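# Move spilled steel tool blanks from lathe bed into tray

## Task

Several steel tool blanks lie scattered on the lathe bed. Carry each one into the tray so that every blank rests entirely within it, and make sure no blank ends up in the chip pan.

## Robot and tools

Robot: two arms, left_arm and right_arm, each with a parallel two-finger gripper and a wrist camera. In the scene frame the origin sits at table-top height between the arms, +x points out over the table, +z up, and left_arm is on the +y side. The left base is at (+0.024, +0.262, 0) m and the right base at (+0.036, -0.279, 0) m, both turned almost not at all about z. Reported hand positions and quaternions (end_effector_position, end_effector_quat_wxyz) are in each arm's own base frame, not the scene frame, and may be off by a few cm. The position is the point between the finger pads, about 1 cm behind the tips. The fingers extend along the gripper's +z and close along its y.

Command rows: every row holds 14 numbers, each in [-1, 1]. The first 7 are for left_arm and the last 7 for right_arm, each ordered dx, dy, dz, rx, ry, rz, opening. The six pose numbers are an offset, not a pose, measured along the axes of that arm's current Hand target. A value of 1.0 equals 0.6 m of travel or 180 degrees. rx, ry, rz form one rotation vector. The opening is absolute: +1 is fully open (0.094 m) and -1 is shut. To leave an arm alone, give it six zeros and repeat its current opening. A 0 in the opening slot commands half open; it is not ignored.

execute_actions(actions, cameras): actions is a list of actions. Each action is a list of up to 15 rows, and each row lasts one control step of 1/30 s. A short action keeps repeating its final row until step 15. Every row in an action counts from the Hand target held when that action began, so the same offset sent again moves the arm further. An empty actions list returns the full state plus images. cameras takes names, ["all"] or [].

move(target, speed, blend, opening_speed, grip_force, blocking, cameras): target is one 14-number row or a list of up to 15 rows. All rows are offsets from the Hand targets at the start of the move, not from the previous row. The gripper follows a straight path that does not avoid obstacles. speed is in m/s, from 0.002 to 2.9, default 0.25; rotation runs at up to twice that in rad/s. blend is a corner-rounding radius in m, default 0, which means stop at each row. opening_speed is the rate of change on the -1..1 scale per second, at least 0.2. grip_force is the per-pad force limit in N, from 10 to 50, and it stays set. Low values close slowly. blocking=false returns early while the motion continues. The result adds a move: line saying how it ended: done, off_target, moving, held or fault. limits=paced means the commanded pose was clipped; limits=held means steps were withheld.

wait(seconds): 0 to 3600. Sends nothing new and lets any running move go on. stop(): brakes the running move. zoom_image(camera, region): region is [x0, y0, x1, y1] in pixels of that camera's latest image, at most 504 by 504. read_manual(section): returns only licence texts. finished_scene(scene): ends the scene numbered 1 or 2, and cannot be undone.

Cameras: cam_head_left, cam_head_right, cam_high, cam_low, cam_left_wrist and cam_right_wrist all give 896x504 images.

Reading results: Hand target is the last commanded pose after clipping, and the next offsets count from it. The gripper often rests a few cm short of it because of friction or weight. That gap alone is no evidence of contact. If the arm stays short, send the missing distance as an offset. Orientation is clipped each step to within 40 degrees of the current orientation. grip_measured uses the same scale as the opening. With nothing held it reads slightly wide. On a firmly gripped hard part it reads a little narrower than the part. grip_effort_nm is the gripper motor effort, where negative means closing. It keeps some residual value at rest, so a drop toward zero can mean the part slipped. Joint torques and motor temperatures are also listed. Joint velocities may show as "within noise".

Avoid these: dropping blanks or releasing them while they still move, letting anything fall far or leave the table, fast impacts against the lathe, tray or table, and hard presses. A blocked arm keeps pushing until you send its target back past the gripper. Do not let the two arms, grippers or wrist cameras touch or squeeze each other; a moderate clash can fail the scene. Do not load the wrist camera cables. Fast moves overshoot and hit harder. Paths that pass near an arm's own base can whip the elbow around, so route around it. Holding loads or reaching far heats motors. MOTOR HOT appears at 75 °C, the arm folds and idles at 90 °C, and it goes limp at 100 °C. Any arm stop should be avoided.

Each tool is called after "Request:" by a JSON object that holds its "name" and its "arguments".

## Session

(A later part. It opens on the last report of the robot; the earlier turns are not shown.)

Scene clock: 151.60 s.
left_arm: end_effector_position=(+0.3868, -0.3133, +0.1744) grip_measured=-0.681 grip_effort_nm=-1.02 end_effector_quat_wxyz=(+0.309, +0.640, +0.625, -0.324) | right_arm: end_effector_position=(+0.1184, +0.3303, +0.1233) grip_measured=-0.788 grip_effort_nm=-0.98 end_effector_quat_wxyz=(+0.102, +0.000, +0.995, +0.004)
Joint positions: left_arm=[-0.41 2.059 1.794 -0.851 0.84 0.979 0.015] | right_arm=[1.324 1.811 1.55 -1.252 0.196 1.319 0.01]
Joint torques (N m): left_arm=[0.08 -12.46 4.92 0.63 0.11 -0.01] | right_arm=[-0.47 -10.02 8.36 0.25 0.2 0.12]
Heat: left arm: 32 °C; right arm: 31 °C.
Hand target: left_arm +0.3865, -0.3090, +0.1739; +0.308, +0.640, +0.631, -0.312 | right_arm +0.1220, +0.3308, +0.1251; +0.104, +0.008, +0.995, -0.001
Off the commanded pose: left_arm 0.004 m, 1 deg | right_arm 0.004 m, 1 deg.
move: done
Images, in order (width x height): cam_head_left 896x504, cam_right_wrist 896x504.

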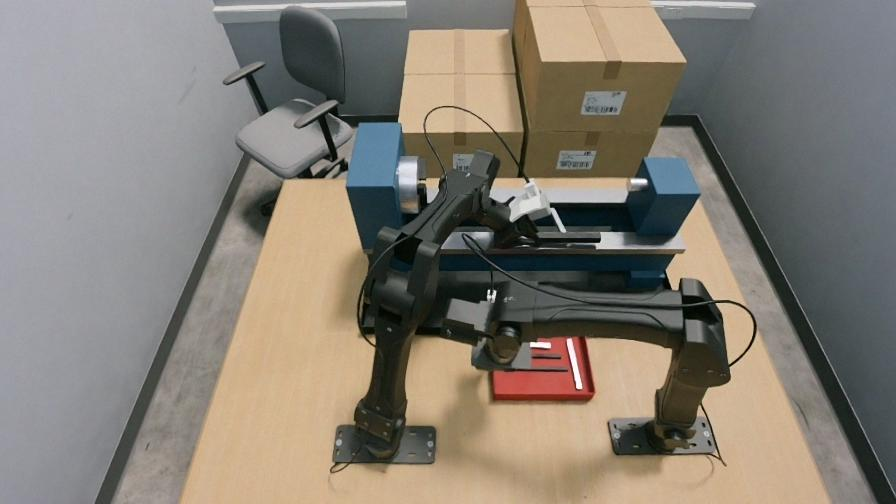

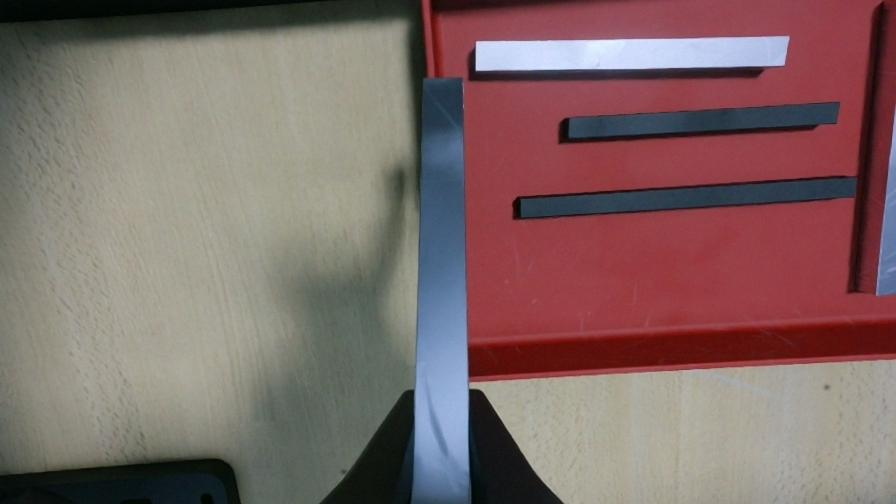

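Request:
{"name": "move", "arguments": {"target": [0,0,0,0,0,0,-1, 0.0122,-0.1649,0.0059,-0.1039,0,-0.4885,-1], "speed": 0.45, "cameras": ["cam_right_wrist","cam_head_left"]}}

Scene clock: 156.63 s.
left_arm: end_effector_position=(+0.3868, -0.3133, +0.1744) grip_measured=-0.681 grip_effort_nm=-1.02 end_effector_quat_wxyz=(+0.309, +0.640, +0.625, -0.324) | right_arm: end_effector_position=(+0.1168, +0.2354, +0.1169) grip_measured=-0.788 grip_effort_nm=-0.98 end_effector_quat_wxyz=(-0.073, +0.695, -0.712, -0.067)
Joint positions: left_arm=[-0.41 2.059 1.794 -0.851 0.84 0.979 0.015] | right_arm=[1.045 1.367 1.07 -1.097 -0.09 -0.493 0.01]
Joint torques (N m): left_arm=[0.06 -12.46 4.92 0.62 0.11 -0.01] | right_arm=[-0.44 -8.46 5.53 0.61 -0.21 -0.09]
Heat: left arm: 32 °C; right arm: 31 °C.
Hand target: left_arm +0.3865, -0.3090, +0.1739; +0.308, +0.640, +0.631, -0.312 | right_arm +0.1140, +0.2320, +0.1201; -0.074, +0.697, -0.710, -0.073
Off the commanded pose: left_arm 0.004 m, 1 deg | right_arm 0.005 m, 1 deg.
move: done
Images, in order (width x height): cam_head_left 896x504, cam_right_wrist 896x504.

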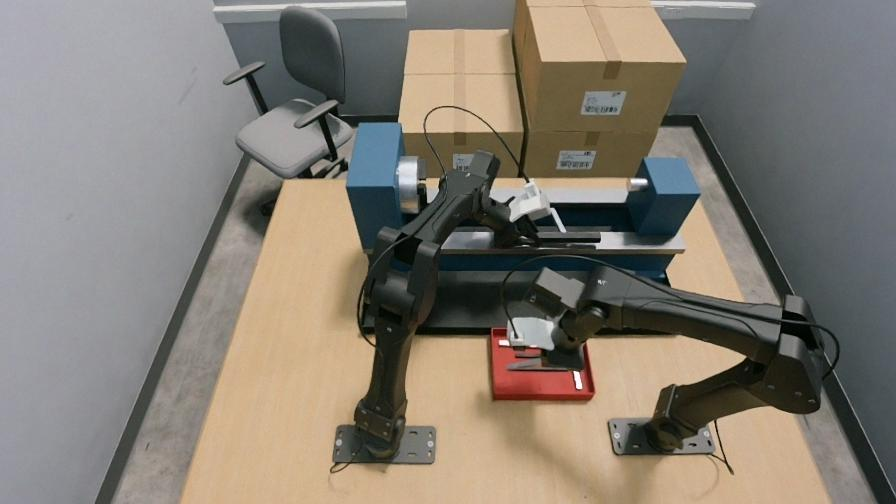

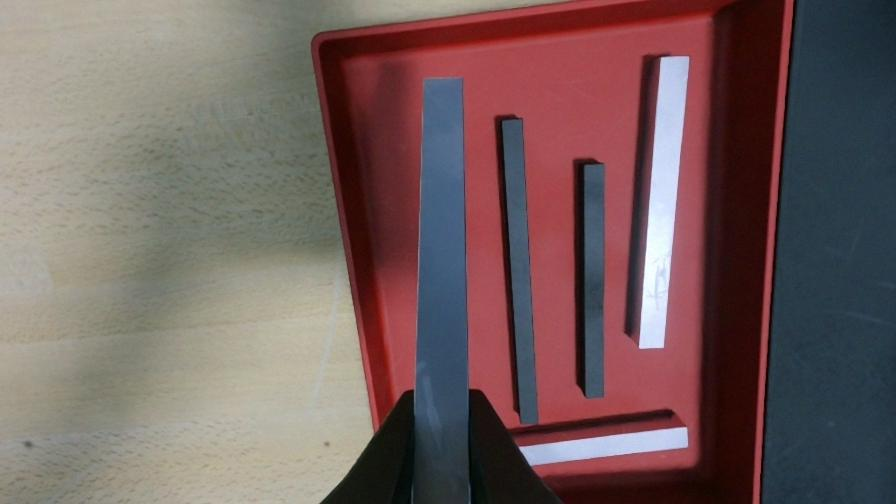

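Request:
{"name": "zoom_image", "arguments": {"camera": "cam_right_wrist", "region": [310, 180, 560, 320]}}

Request:
{"name": "zoom_image", "arguments": {"camera": "cam_right_wrist", "region": [540, 180, 790, 320]}}

Scaled by 2.016 from the camera's image (finer frame: 1280x720).

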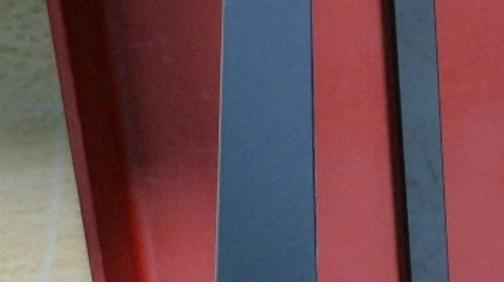

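Scaled by 2.016 from the camera's image (finer frame: 1280x720).

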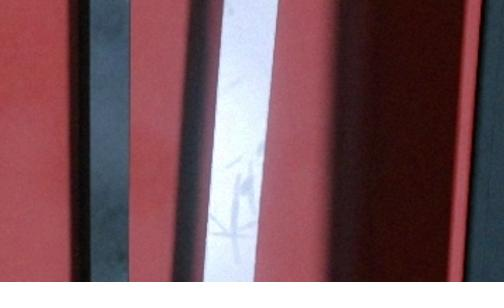

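Request:
{"name": "move", "arguments": {"target": [[0,0,0,0,0,0,-1, 0.0155,0,0.0734,0,0,0,-1],[0,0,0,0,0,0,-1, 0.0364,0,0.1722,0,0,0,-1]], "speed": [0.15,0.05], "blend": [0.01,0], "grip_force": [50,25], "cameras": ["cam_right_wrist","cam_head_left"]}}

Scene clock: 162.30 s.
left_arm: end_effector_position=(+0.3868, -0.3133, +0.1744) grip_measured=-0.681 grip_effort_nm=-1.02 end_effector_quat_wxyz=(+0.309, +0.640, +0.625, -0.324) | right_arm: end_effector_position=(+0.1149, +0.2356, +0.0220) grip_measured=-0.782 grip_effort_nm=-0.53 end_effector_quat_wxyz=(-0.083, +0.696, -0.710, -0.075)
Joint positions: left_arm=[-0.41 2.059 1.794 -0.851 0.84 0.979 0.015] | right_arm=[1.045 1.444 0.736 -0.661 -0.1 -0.496 0.01]
Joint torques (N m): left_arm=[0.08 -12.46 4.92 0.63 0.11 -0.01] | right_arm=[-0.4 -4.96 4.41 0.91 -0.1 -0.05]
Heat: left arm: 33 °C; right arm: 31 °C.
Hand target: left_arm +0.3865, -0.3090, +0.1739; +0.308, +0.640, +0.631, -0.312 | right_arm +0.1138, +0.2320, +0.0144; -0.074, +0.697, -0.710, -0.073
Off the commanded pose: left_arm 0.004 m, 1 deg | right_arm 0.008 m, 1 deg.
grip_force (N): 50, 25
move: done
Images, in order (width x height): cam_head_left 896x504, cam_right_wrist 896x504.

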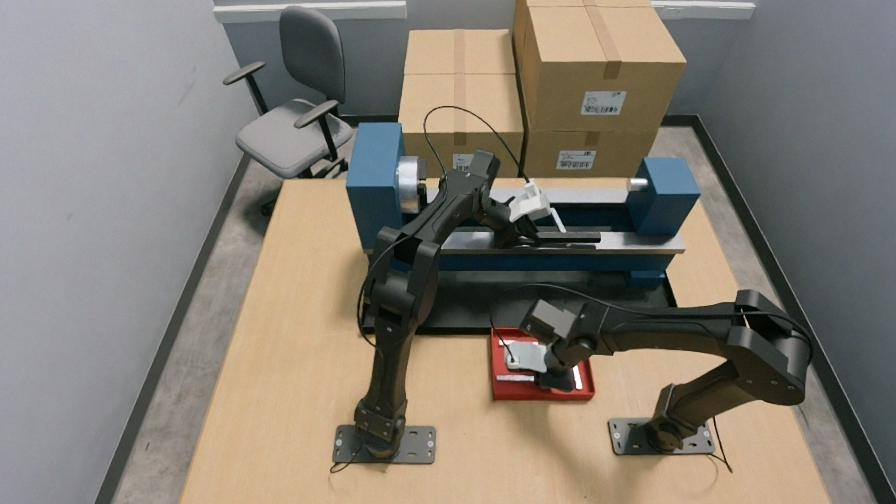

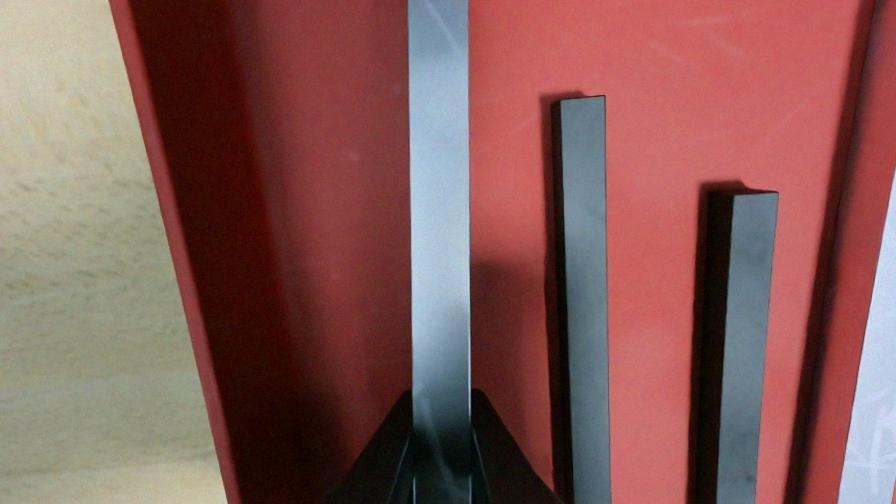

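Request:
{"name": "move", "arguments": {"target": [0,0,0,0,0,0,-1, -0.0028,-0.0575,-0.008,0,0,0,-1], "speed": 0.05, "cameras": ["cam_right_wrist"]}}

Scene clock: 164.40 s.
left_arm: end_effector_position=(+0.3868, -0.3133, +0.1744) grip_measured=-0.681 grip_effort_nm=-1.02 end_effector_quat_wxyz=(+0.309, +0.640, +0.625, -0.324) | right_arm: end_effector_position=(+0.1441, +0.2341, +0.0201) grip_measured=-0.782 grip_effort_nm=-0.53 end_effector_quat_wxyz=(-0.081, +0.696, -0.709, -0.082)
Joint positions: left_arm=[-0.41 2.059 1.794 -0.851 0.84 0.979 0.015] | right_arm=[0.925 1.513 0.789 -0.661 -0.138 -0.616 0.01]
Joint torques (N m): left_arm=[0.08 -12.46 4.93 0.62 0.11 -0.01] | right_arm=[-0.59 -5.64 7.34 0.54 0.08 -0.07]
Heat: left arm: 33 °C; right arm: 31 °C.
Hand target: left_arm +0.3865, -0.3090, +0.1739; +0.308, +0.640, +0.631, -0.312 | right_arm +0.1483, +0.2321, +0.0194; -0.074, +0.697, -0.710, -0.073
Off the commanded pose: left_arm 0.004 m, 1 deg | right_arm 0.005 m, 1 deg.
grip_force (N): 50, 25
move: done

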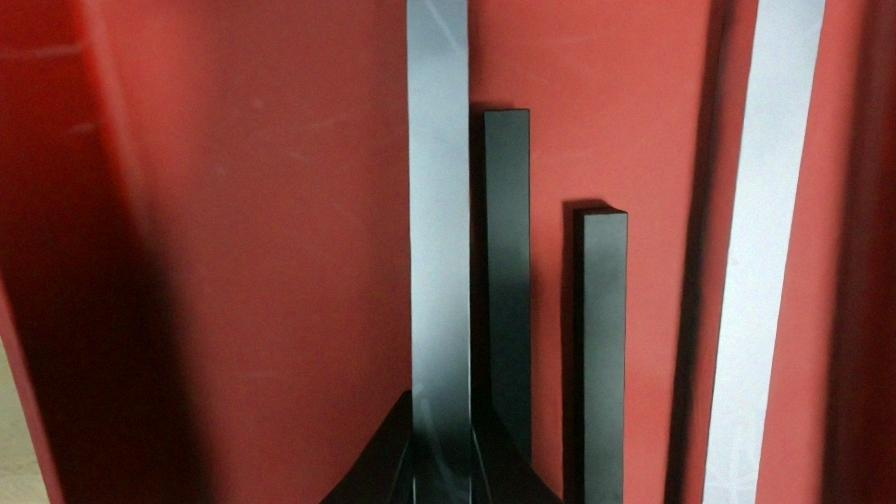

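Request:
{"name": "move", "arguments": {"target": [[0,0,0,0,0,0,-1, 0,-0.0158,0,0,0,0,-1],[0,0,0,0,0,0,-1, 0,-0.0158,0,0,0,0,-0.67]], "speed": 0.05, "grip_force": [50,50], "cameras": ["cam_right_wrist"]}}

Scene clock: 165.77 s.
left_arm: end_effector_position=(+0.3868, -0.3133, +0.1744) grip_measured=-0.681 grip_effort_nm=-1.02 end_effector_quat_wxyz=(+0.309, +0.640, +0.625, -0.324) | right_arm: end_effector_position=(+0.1542, +0.2333, +0.0201) grip_measured=-0.673 grip_effort_nm=0.20 end_effector_quat_wxyz=(-0.081, +0.696, -0.709, -0.079)
Joint positions: left_arm=[-0.41 2.059 1.794 -0.851 0.84 0.979 0.015] | right_arm=[0.894 1.536 0.811 -0.665 -0.138 -0.646 0.015]
Joint torques (N m): left_arm=[0.06 -12.46 4.92 0.63 0.11 -0.01] | right_arm=[-0.61 -5.89 7.35 0.54 0.01 -0.06]
Heat: left arm: 33 °C; right arm: 30 °C.
Hand target: left_arm +0.3865, -0.3090, +0.1739; +0.308, +0.640, +0.631, -0.312 | right_arm +0.1578, +0.2319, +0.0194; -0.074, +0.697, -0.710, -0.073
Off the commanded pose: left_arm 0.004 m, 1 deg | right_arm 0.004 m, 1 deg.
move: done

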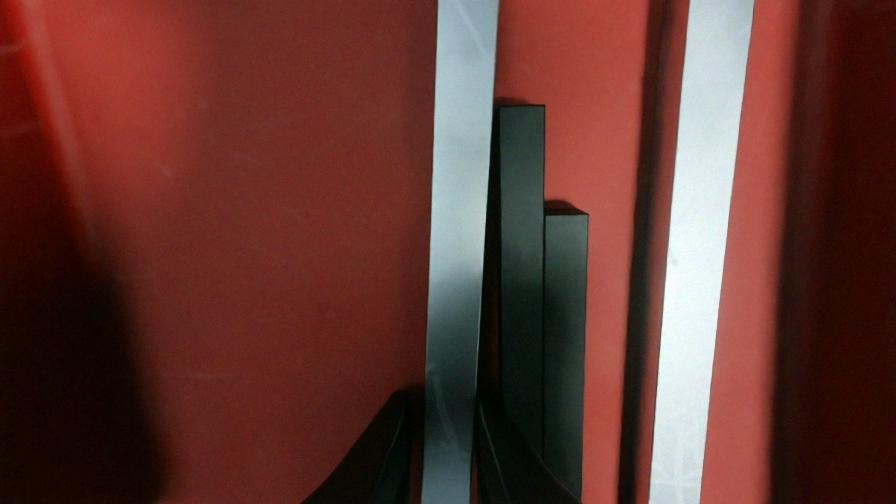

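Request:
{"name": "move", "arguments": {"target": [0,0,0,0,0,0,-1, -0.035,0,-0.165,0,0,0,-0.67], "speed": 0.25, "cameras": ["cam_right_wrist","cam_head_left","cam_head_right","cam_left_wrist","cam_high","cam_low"]}}

Request:
{"name": "zoom_image", "arguments": {"camera": "cam_head_left", "region": [470, 180, 650, 290]}}

Request:
{"name": "zoom_image", "arguments": {"camera": "cam_head_right", "region": [420, 180, 640, 300]}}

Scene clock: 167.87 s.
left_arm: end_effector_position=(+0.3868, -0.3133, +0.1744) grip_measured=-0.681 grip_effort_nm=-1.02 end_effector_quat_wxyz=(+0.309, +0.640, +0.625, -0.324) | right_arm: end_effector_position=(+0.1566, +0.2338, +0.1159) grip_measured=-0.673 grip_effort_nm=0.19 end_effector_quat_wxyz=(-0.072, +0.696, -0.710, -0.074)
Joint positions: left_arm=[-0.41 2.059 1.794 -0.851 0.84 0.979 0.015] | right_arm=[0.894 1.453 1.137 -1.093 -0.129 -0.646 0.015]
Joint torques (N m): left_arm=[0.06 -12.46 4.93 0.62 0.11 -0.01] | right_arm=[-0.62 -7.87 7.3 0.51 -0.08 -0.07]
Heat: left arm: 33 °C; right arm: 30 °C.
Hand target: left_arm +0.3865, -0.3090, +0.1739; +0.308, +0.640, +0.631, -0.312 | right_arm +0.1579, +0.2319, +0.1207; -0.074, +0.697, -0.710, -0.073
Off the commanded pose: left_arm 0.004 m, 1 deg | right_arm 0.005 m, 0 deg.
move: done

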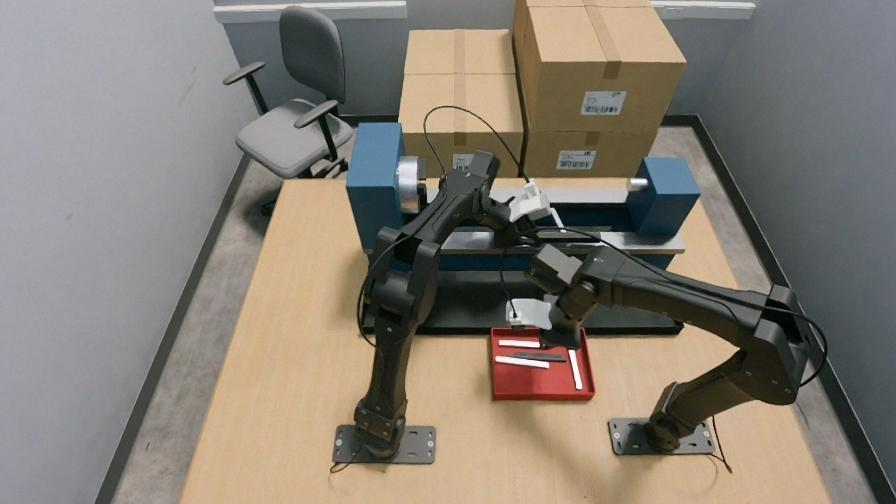

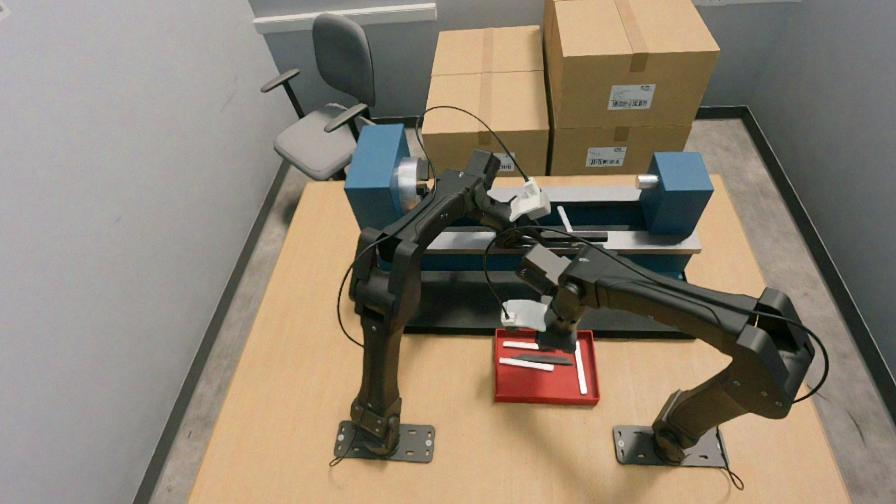

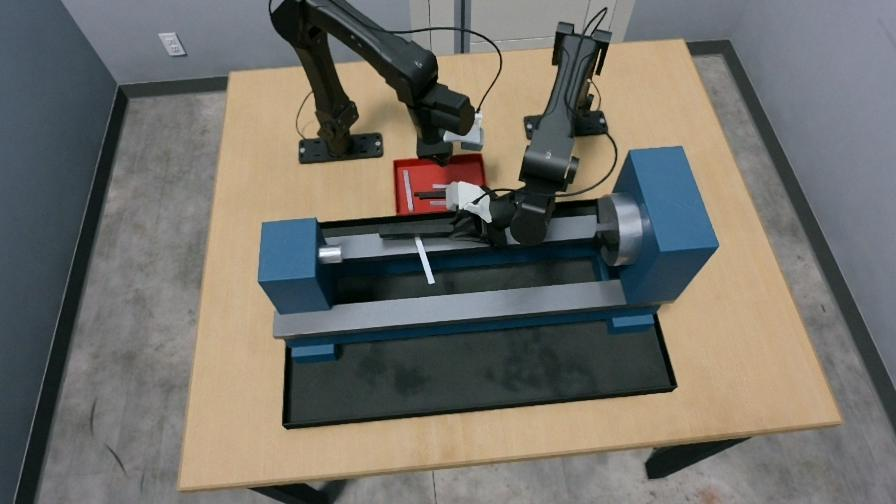

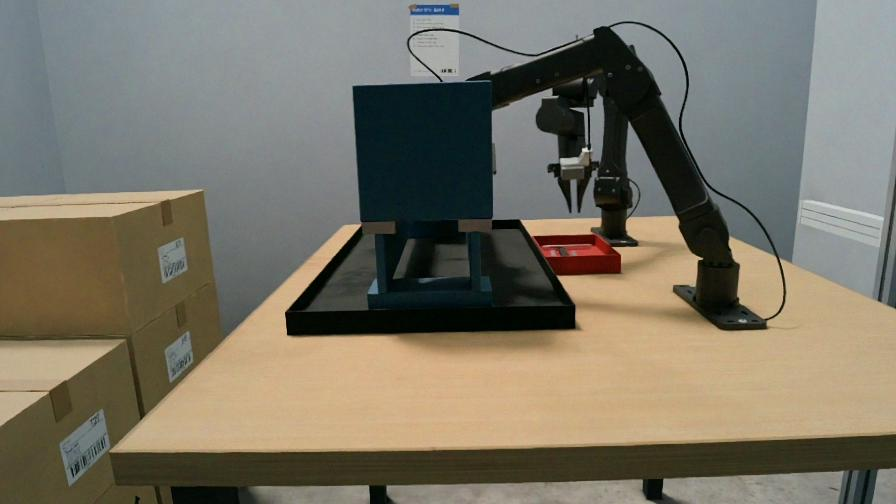

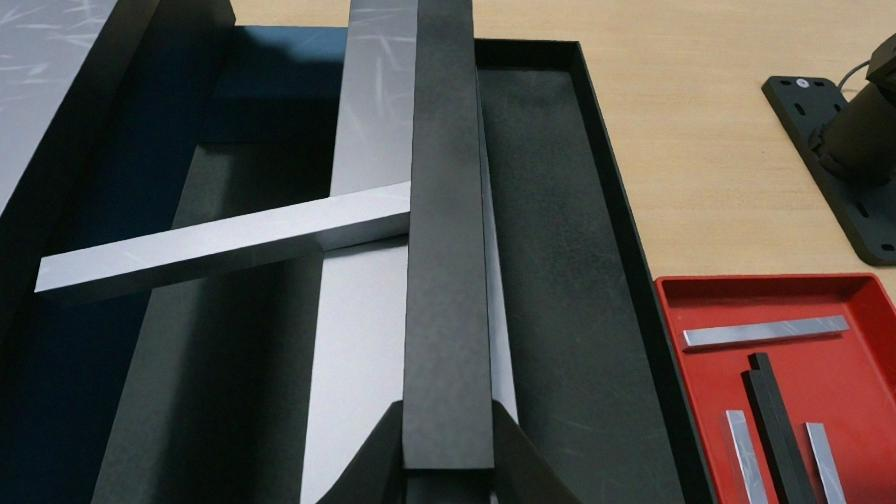

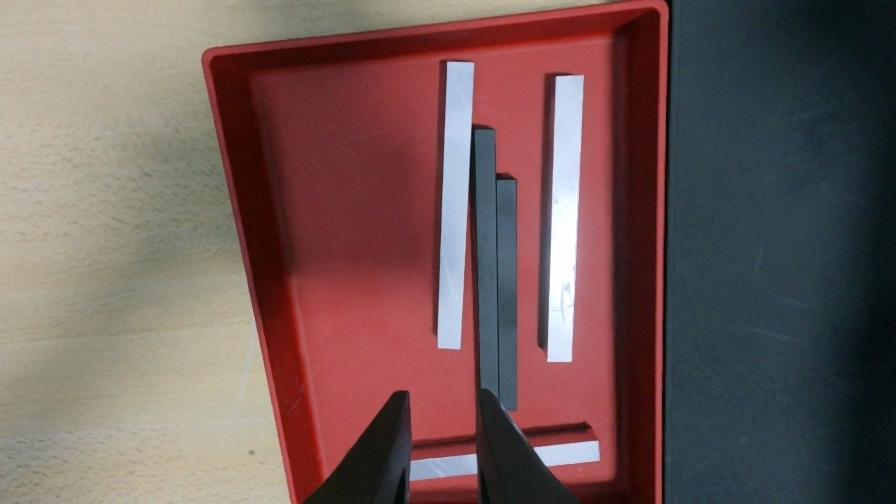

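Scaled by 2.800 from the camera's image (finer frame: 1280x720).

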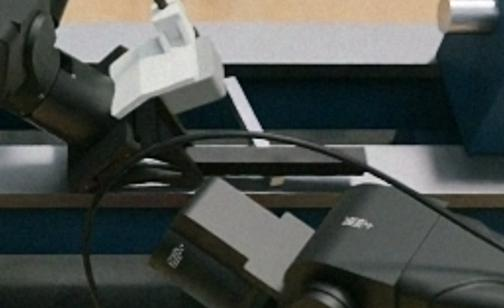

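Scaled by 2.291 from the camera's image (finer frame: 1280x720).

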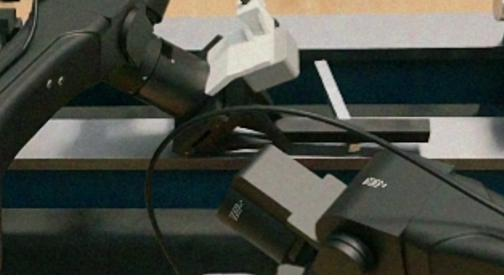

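Request:
{"name": "zoom_image", "arguments": {"camera": "cam_left_wrist", "region": [0, 150, 250, 310]}}

Request:
{"name": "zoom_image", "arguments": {"camera": "cam_left_wrist", "region": [280, 120, 540, 420]}}

Scaled by 2.016 from the camera's image (finer frame: 1280x720).

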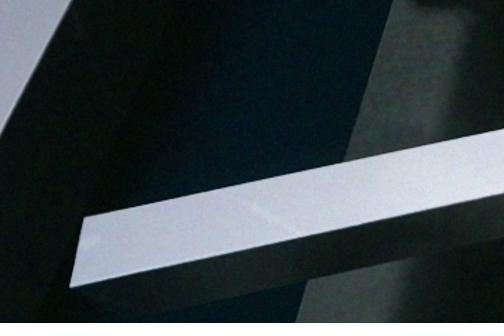

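Scaled by 1.680 from the camera's image (finer frame: 1280x720).

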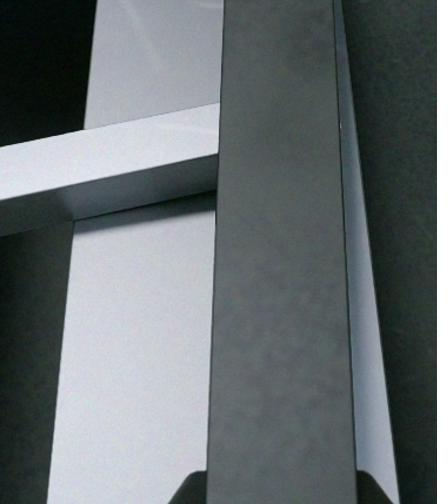

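Request:
{"name": "move", "arguments": {"target": [[0,0,0,0,0,0,-1, 0.192,-0.191,-0.2185,0.0242,-0.1833,0.0445,-1],[0,0,0,0,0,0,-1, 0.1743,-0.474,-0.1977,0.0242,-0.1833,0.0445,-1],[0,0,0,0,0,0,-1, 0.0657,-0.5561,-0.1407,0.0242,-0.1833,0.0445,-1]], "speed": [0.35,0.3,0.12], "blend": [0.05,0.03,0], "cameras": ["cam_right_wrist","cam_left_wrist","cam_head_left"]}}

Scene clock: 176.30 s.
left_arm: end_effector_position=(+0.3868, -0.3133, +0.1744) grip_measured=-0.681 grip_effort_nm=-1.02 end_effector_quat_wxyz=(+0.309, +0.640, +0.625, -0.324) | right_arm: end_effector_position=(+0.4899, +0.1683, +0.2034) grip_measured=-0.987 grip_effort_nm=-0.63 end_effector_quat_wxyz=(+0.305, -0.599, +0.703, +0.234)
Joint positions: left_arm=[-0.41 2.059 1.794 -0.851 0.84 0.979 0.015] | right_arm=[0.091 2.394 2.561 -1.448 -0.744 -1.206 0.001]
Joint torques (N m): left_arm=[0.06 -12.48 4.93 0.62 0.11 -0.01] | right_arm=[-0.02 -14.22 8.05 0.67 -0.51 0.1]
Heat: left arm: 33 °C; right arm: 30 °C.
Hand target: left_arm +0.3865, -0.3090, +0.1739; +0.308, +0.640, +0.631, -0.312 | right_arm +0.4904, +0.1697, +0.1949; +0.293, -0.593, +0.708, +0.246
Off the commanded pose: left_arm 0.004 m, 1 deg | right_arm 0.009 m, 2 deg.
move: done
Images, in order (width x height): cam_head_left 896x504, cam_left_wrist 896x504, cam_right_wrist 896x504.

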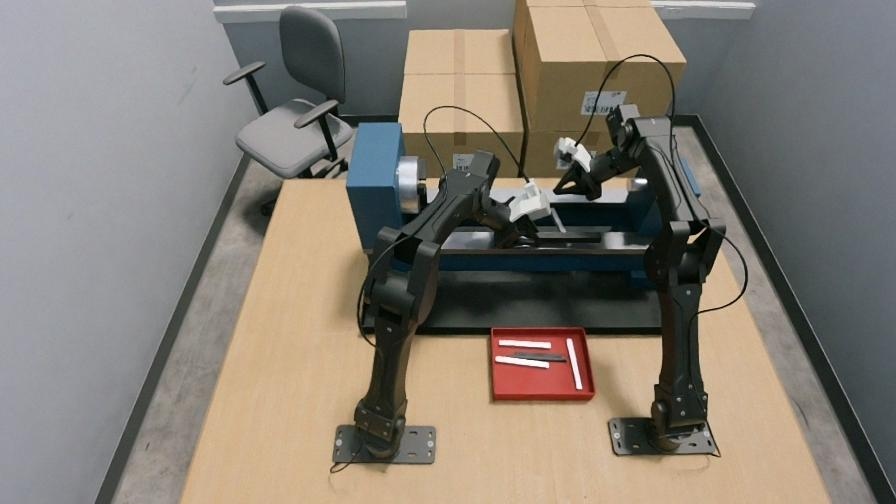

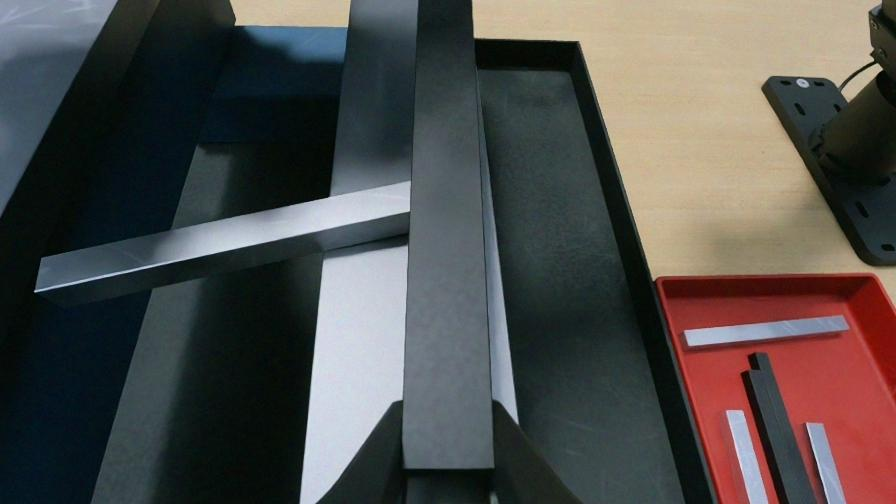

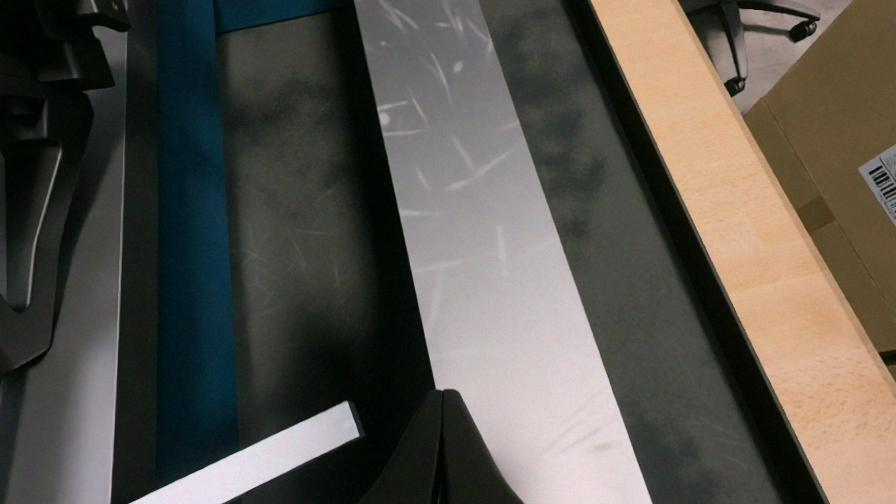

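Request:
{"name": "move", "arguments": {"target": [0,0,0,0,0,0,-1, 0.0209,0.0135,0.0283,0,0,0,-1], "speed": 0.08, "cameras": ["cam_right_wrist","cam_left_wrist"]}}

Request:
{"name": "zoom_image", "arguments": {"camera": "cam_right_wrist", "region": [250, 320, 550, 504]}}

Scene clock: 178.00 s.
left_arm: end_effector_position=(+0.3868, -0.3133, +0.1744) grip_measured=-0.681 grip_effort_nm=-1.02 end_effector_quat_wxyz=(+0.309, +0.640, +0.625, -0.324) | right_arm: end_effector_position=(+0.4833, +0.1795, +0.1646) grip_measured=-0.987 grip_effort_nm=-0.63 end_effector_quat_wxyz=(+0.283, -0.600, +0.706, +0.249)
Joint positions: left_arm=[-0.41 2.059 1.794 -0.851 0.84 0.979 0.015] | right_arm=[0.115 2.348 2.327 -1.304 -0.742 -1.197 0.001]
Joint torques (N m): left_arm=[0.08 -12.45 4.92 0.63 0.11 -0.01] | right_arm=[-0.99 -19.9 4.31 0.95 -0.49 0.11]
Heat: left arm: 33 °C; right arm: 30 °C.
Hand target: left_arm +0.3865, -0.3090, +0.1739; +0.308, +0.640, +0.631, -0.312 | right_arm +0.4830, +0.1742, +0.1739; +0.293, -0.593, +0.708, +0.246
Off the commanded pose: left_arm 0.004 m, 1 deg | right_arm 0.011 m, 1 deg.
move: off_target (right_arm)
Images, in order (width x height): cam_left_wrist 896x504, cam_right_wrist 896x504.

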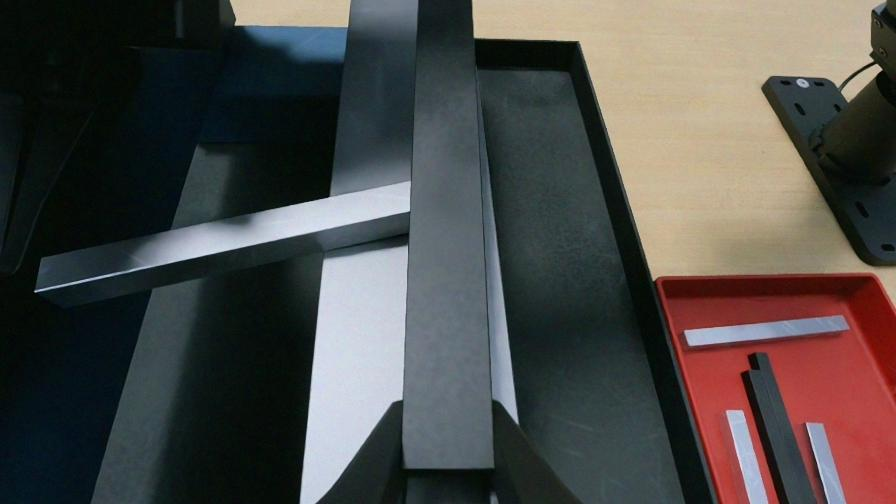

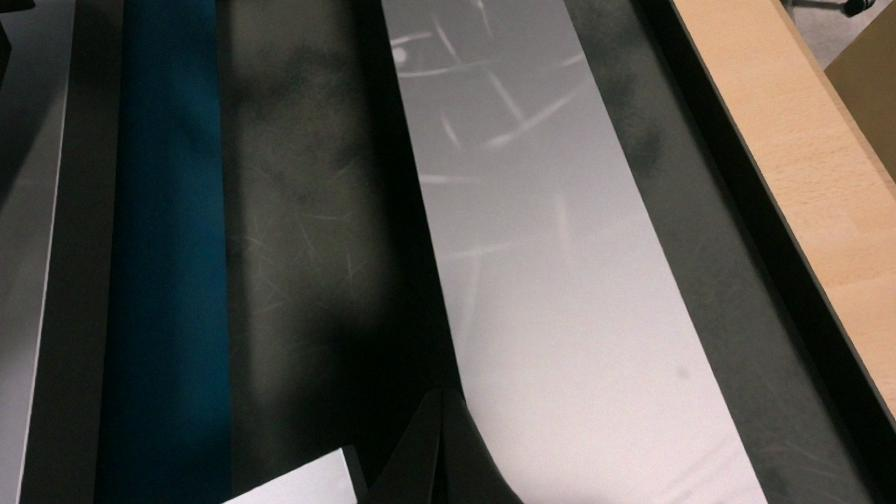

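Scaled by 1.680 from the camera's image (finer frame: 1280x720).

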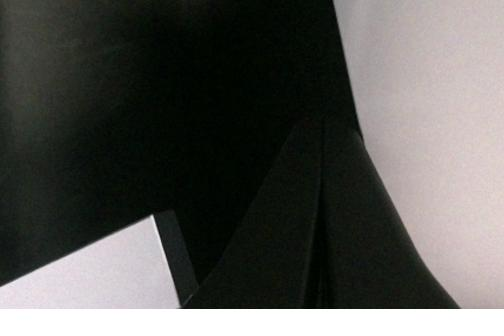

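Request:
{"name": "move", "arguments": {"target": [0,0,0,0,0,0,-1, 0.0099,0.0315,-0.0088,0,0,0,-1], "speed": 0.05, "cameras": ["cam_right_wrist","cam_left_wrist"]}}

Scene clock: 179.23 s.
left_arm: end_effector_position=(+0.3868, -0.3133, +0.1744) grip_measured=-0.681 grip_effort_nm=-1.02 end_effector_quat_wxyz=(+0.309, +0.640, +0.625, -0.324) | right_arm: end_effector_position=(+0.4685, +0.1803, +0.1761) grip_measured=-0.987 grip_effort_nm=-0.63 end_effector_quat_wxyz=(+0.302, -0.607, +0.696, +0.236)
Joint positions: left_arm=[-0.41 2.059 1.794 -0.851 0.84 0.979 0.015] | right_arm=[0.121 2.214 2.136 -1.195 -0.74 -1.197 0.001]
Joint torques (N m): left_arm=[0.08 -12.46 4.92 0.63 0.11 -0.01] | right_arm=[-1.8 -17.24 3.86 0.7 -0.53 0.06]
Heat: left arm: 33 °C; right arm: 30 °C.
Hand target: left_arm +0.3865, -0.3090, +0.1739; +0.308, +0.640, +0.631, -0.312 | right_arm +0.4630, +0.1698, +0.1735; +0.293, -0.593, +0.708, +0.246
Off the commanded pose: left_arm 0.004 m, 1 deg | right_arm 0.012 m, 3 deg.
move: off_target (right_arm)
Images, in order (width x height): cam_left_wrist 896x504, cam_right_wrist 896x504.

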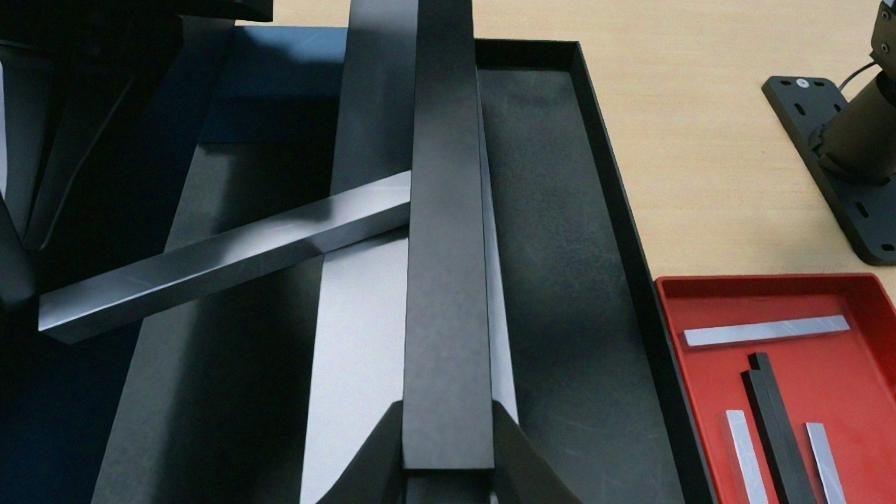

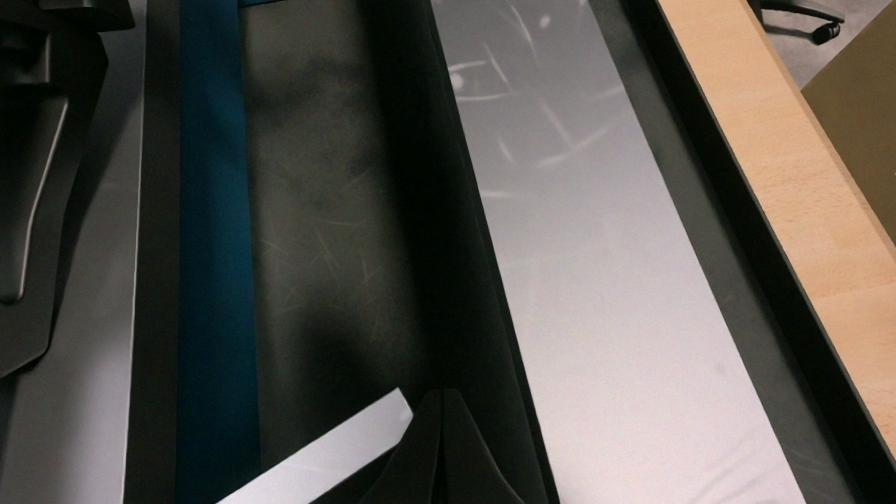

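Request:
{"name": "zoom_image", "arguments": {"camera": "cam_right_wrist", "region": [200, 340, 520, 504]}}

Request:
{"name": "zoom_image", "arguments": {"camera": "cam_left_wrist", "region": [0, 120, 420, 360]}}

Scaled by 1.575 from the camera's image (finer frame: 1280x720).

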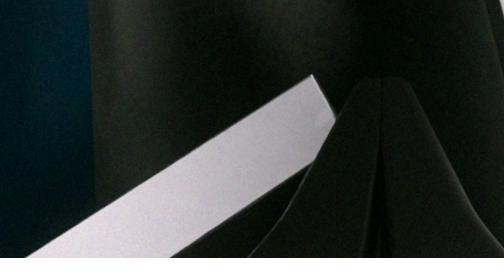

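Scaled by 1.200 from the camera's image (finer frame: 1280x720).

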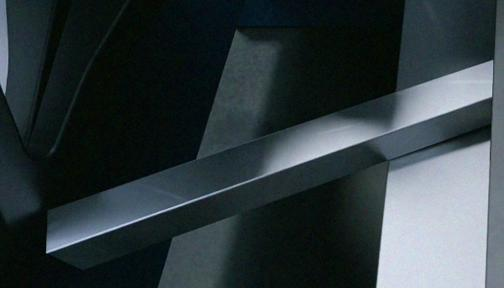

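Request:
{"name": "move", "arguments": {"target": [0,0,0,0,0,0,-1, -0.0085,-0.0301,-0.0057,-0.0393,0,-0.0393,-1], "speed": 0.15, "cameras": ["cam_right_wrist"]}}

Request:
{"name": "move", "arguments": {"target": [0.01333,-0.0003,-0.01707,0,0,0,-1, 0,0,0,0,0,0,-1], "speed": 0.04, "cameras": ["cam_right_wrist","cam_left_wrist"]}}

Scene clock: 182.90 s.
left_arm: end_effector_position=(+0.3868, -0.3133, +0.1744) grip_measured=-0.681 grip_effort_nm=-1.02 end_effector_quat_wxyz=(+0.309, +0.640, +0.625, -0.324) | right_arm: end_effector_position=(+0.4806, +0.1678, +0.1858) grip_measured=-0.987 grip_effort_nm=-0.63 end_effector_quat_wxyz=(-0.294, +0.648, -0.659, -0.245)
Joint positions: left_arm=[-0.41 2.059 1.794 -0.851 0.84 0.979 0.015] | right_arm=[0.085 2.457 2.611 -1.544 -0.768 -1.395 0.001]
Joint torques (N m): left_arm=[0.08 -12.46 4.92 0.62 0.11 -0.01] | right_arm=[-0.57 -14.8 7.49 0.45 -0.67 -0.09]
Heat: left arm: 33 °C; right arm: 31 °C.
Hand target: left_arm +0.3865, -0.3090, +0.1739; +0.308, +0.640, +0.631, -0.312 | right_arm +0.4810, +0.1677, +0.1796; -0.271, +0.653, -0.653, -0.271
Off the commanded pose: left_arm 0.004 m, 1 deg | right_arm 0.006 m, 4 deg.
joint sent to its limit (right arm) — joint 4 (wrist pitch), lower limit. The joint targets are off in orientation, not in position.
move: off_target (right_arm)

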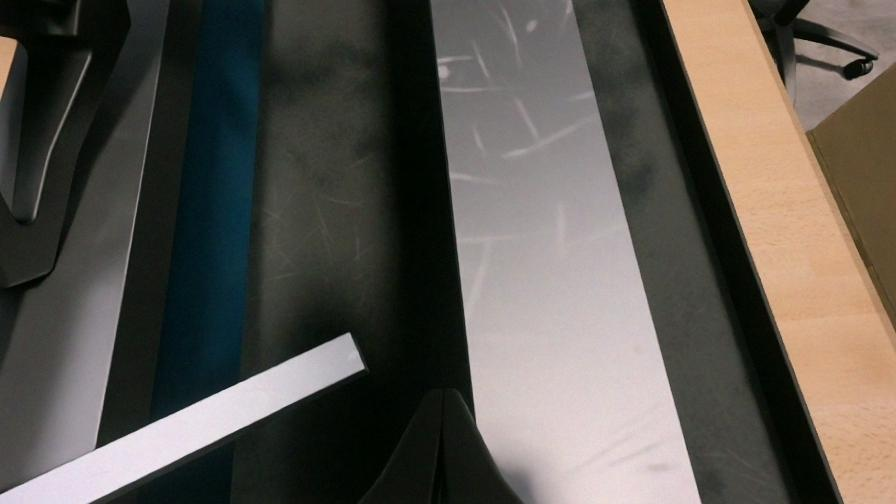

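Scene clock: 183.70 s.
left_arm: end_effector_position=(+0.3899, -0.3055, +0.1740) grip_measured=-0.681 grip_effort_nm=-1.02 end_effector_quat_wxyz=(+0.316, +0.644, +0.620, -0.317) | right_arm: end_effector_position=(+0.4805, +0.1678, +0.1858) grip_measured=-0.987 grip_effort_nm=-0.63 end_effector_quat_wxyz=(-0.294, +0.648, -0.659, -0.245)
Joint positions: left_arm=[-0.391 2.051 1.781 -0.849 0.844 1.013 0.015] | right_arm=[0.085 2.457 2.611 -1.545 -0.768 -1.396 0.001]
Joint torques (N m): left_arm=[0.87 -12.92 4.66 0.4 0.19 0.01] | right_arm=[-0.49 -14.86 7.49 0.46 -0.67 -0.09]
Heat: left arm: 33 °C; right arm: 31 °C.
Hand target: left_arm +0.3865, -0.2959, +0.1740; +0.308, +0.640, +0.631, -0.312 | right_arm +0.4811, +0.1677, +0.1795; -0.271, +0.653, -0.653, -0.271
Off the commanded pose: left_arm 0.010 m, 2 deg | right_arm 0.006 m, 4 deg.
joint sent to its limit (right arm) — joint 4 (wrist pitch), lower limit. The joint targets are off in orientation, not in position.
move: done
Images, in order (width x height): cam_left_wrist 896x504, cam_right_wrist 896x504.

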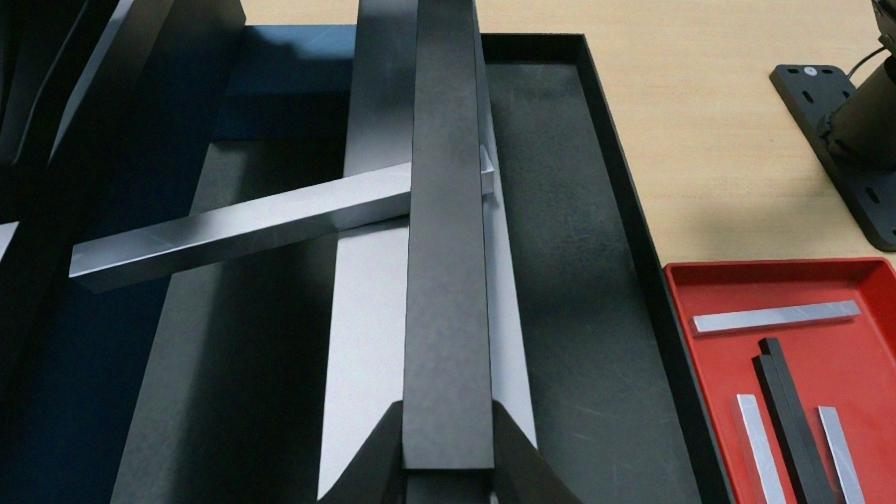

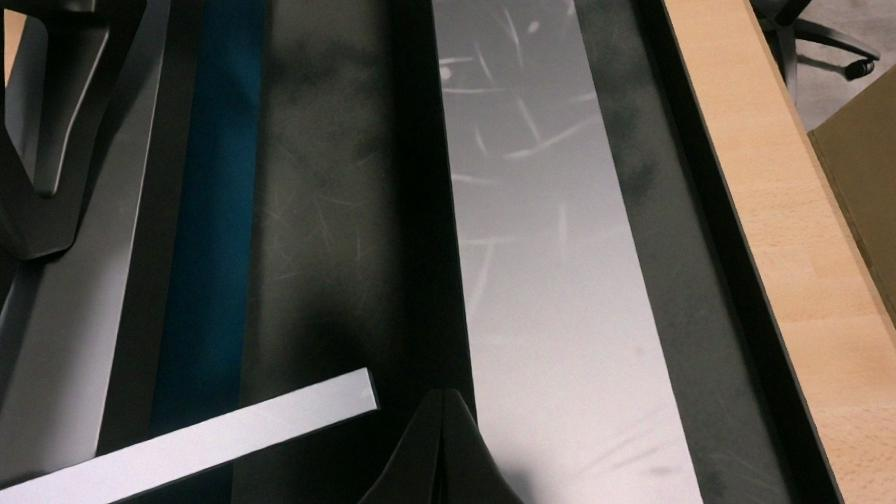

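Request:
{"name": "move", "arguments": {"target": [0.0123,-0.0003,-0.0158,0,0,0,-1, 0,0,0,0,0,0,-1], "speed": 0.04, "cameras": ["cam_right_wrist","cam_left_wrist"]}}

Scene clock: 185.10 s.
left_arm: end_effector_position=(+0.3928, -0.2929, +0.1737) grip_measured=-0.681 grip_effort_nm=-1.02 end_effector_quat_wxyz=(+0.320, +0.645, +0.620, -0.313) | right_arm: end_effector_position=(+0.4805, +0.1678, +0.1858) grip_measured=-0.987 grip_effort_nm=-0.63 end_effector_quat_wxyz=(-0.294, +0.648, -0.659, -0.245)
Joint positions: left_arm=[-0.363 2.042 1.768 -0.864 0.85 1.049 0.015] | right_arm=[0.085 2.457 2.611 -1.545 -0.768 -1.396 0.001]
Joint torques (N m): left_arm=[0.73 -12.9 4.66 0.3 0.23 -0.01] | right_arm=[-0.5 -14.84 7.49 0.45 -0.67 -0.09]
Heat: left arm: 33 °C; right arm: 31 °C.
Hand target: left_arm +0.3865, -0.2839, +0.1740; +0.308, +0.640, +0.631, -0.312 | right_arm +0.4811, +0.1677, +0.1795; -0.271, +0.653, -0.653, -0.271
Off the commanded pose: left_arm 0.011 m, 2 deg | right_arm 0.006 m, 4 deg.
joint sent to its limit (right arm) — joint 4 (wrist pitch), lower limit. The joint targets are off in orientation, not in position.
move: off_target (left_arm)
Images, in order (width x height): cam_left_wrist 896x504, cam_right_wrist 896x504.

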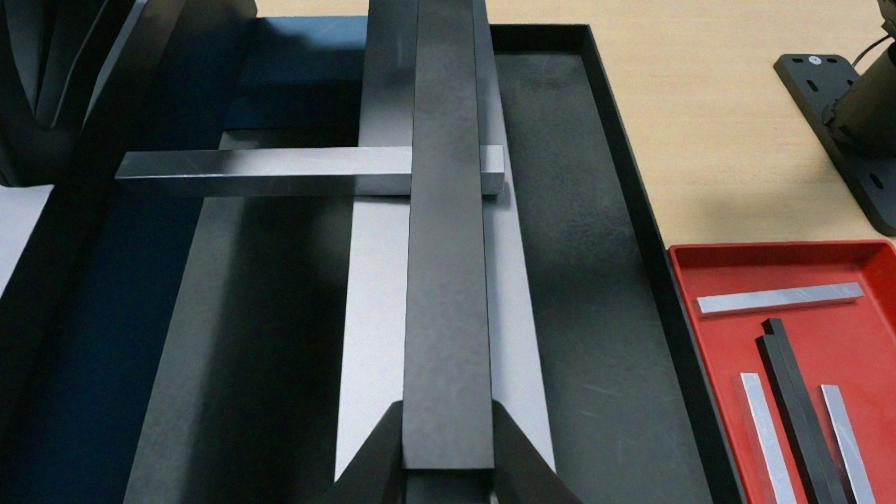

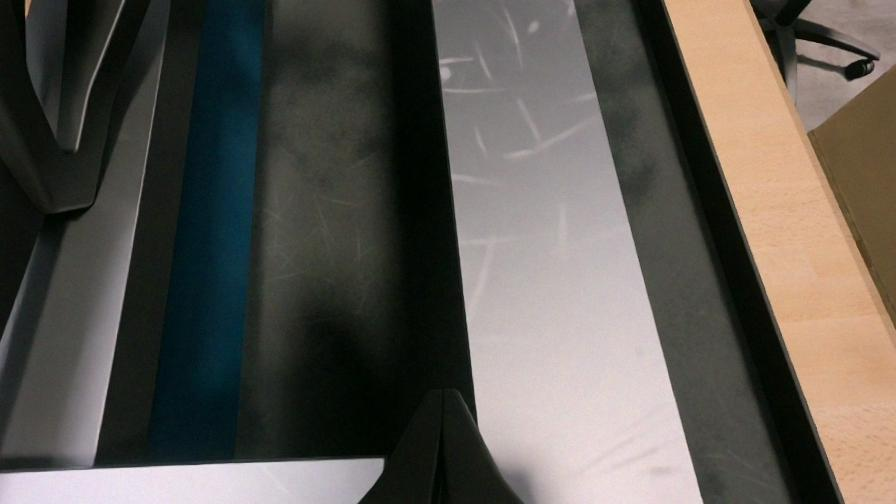

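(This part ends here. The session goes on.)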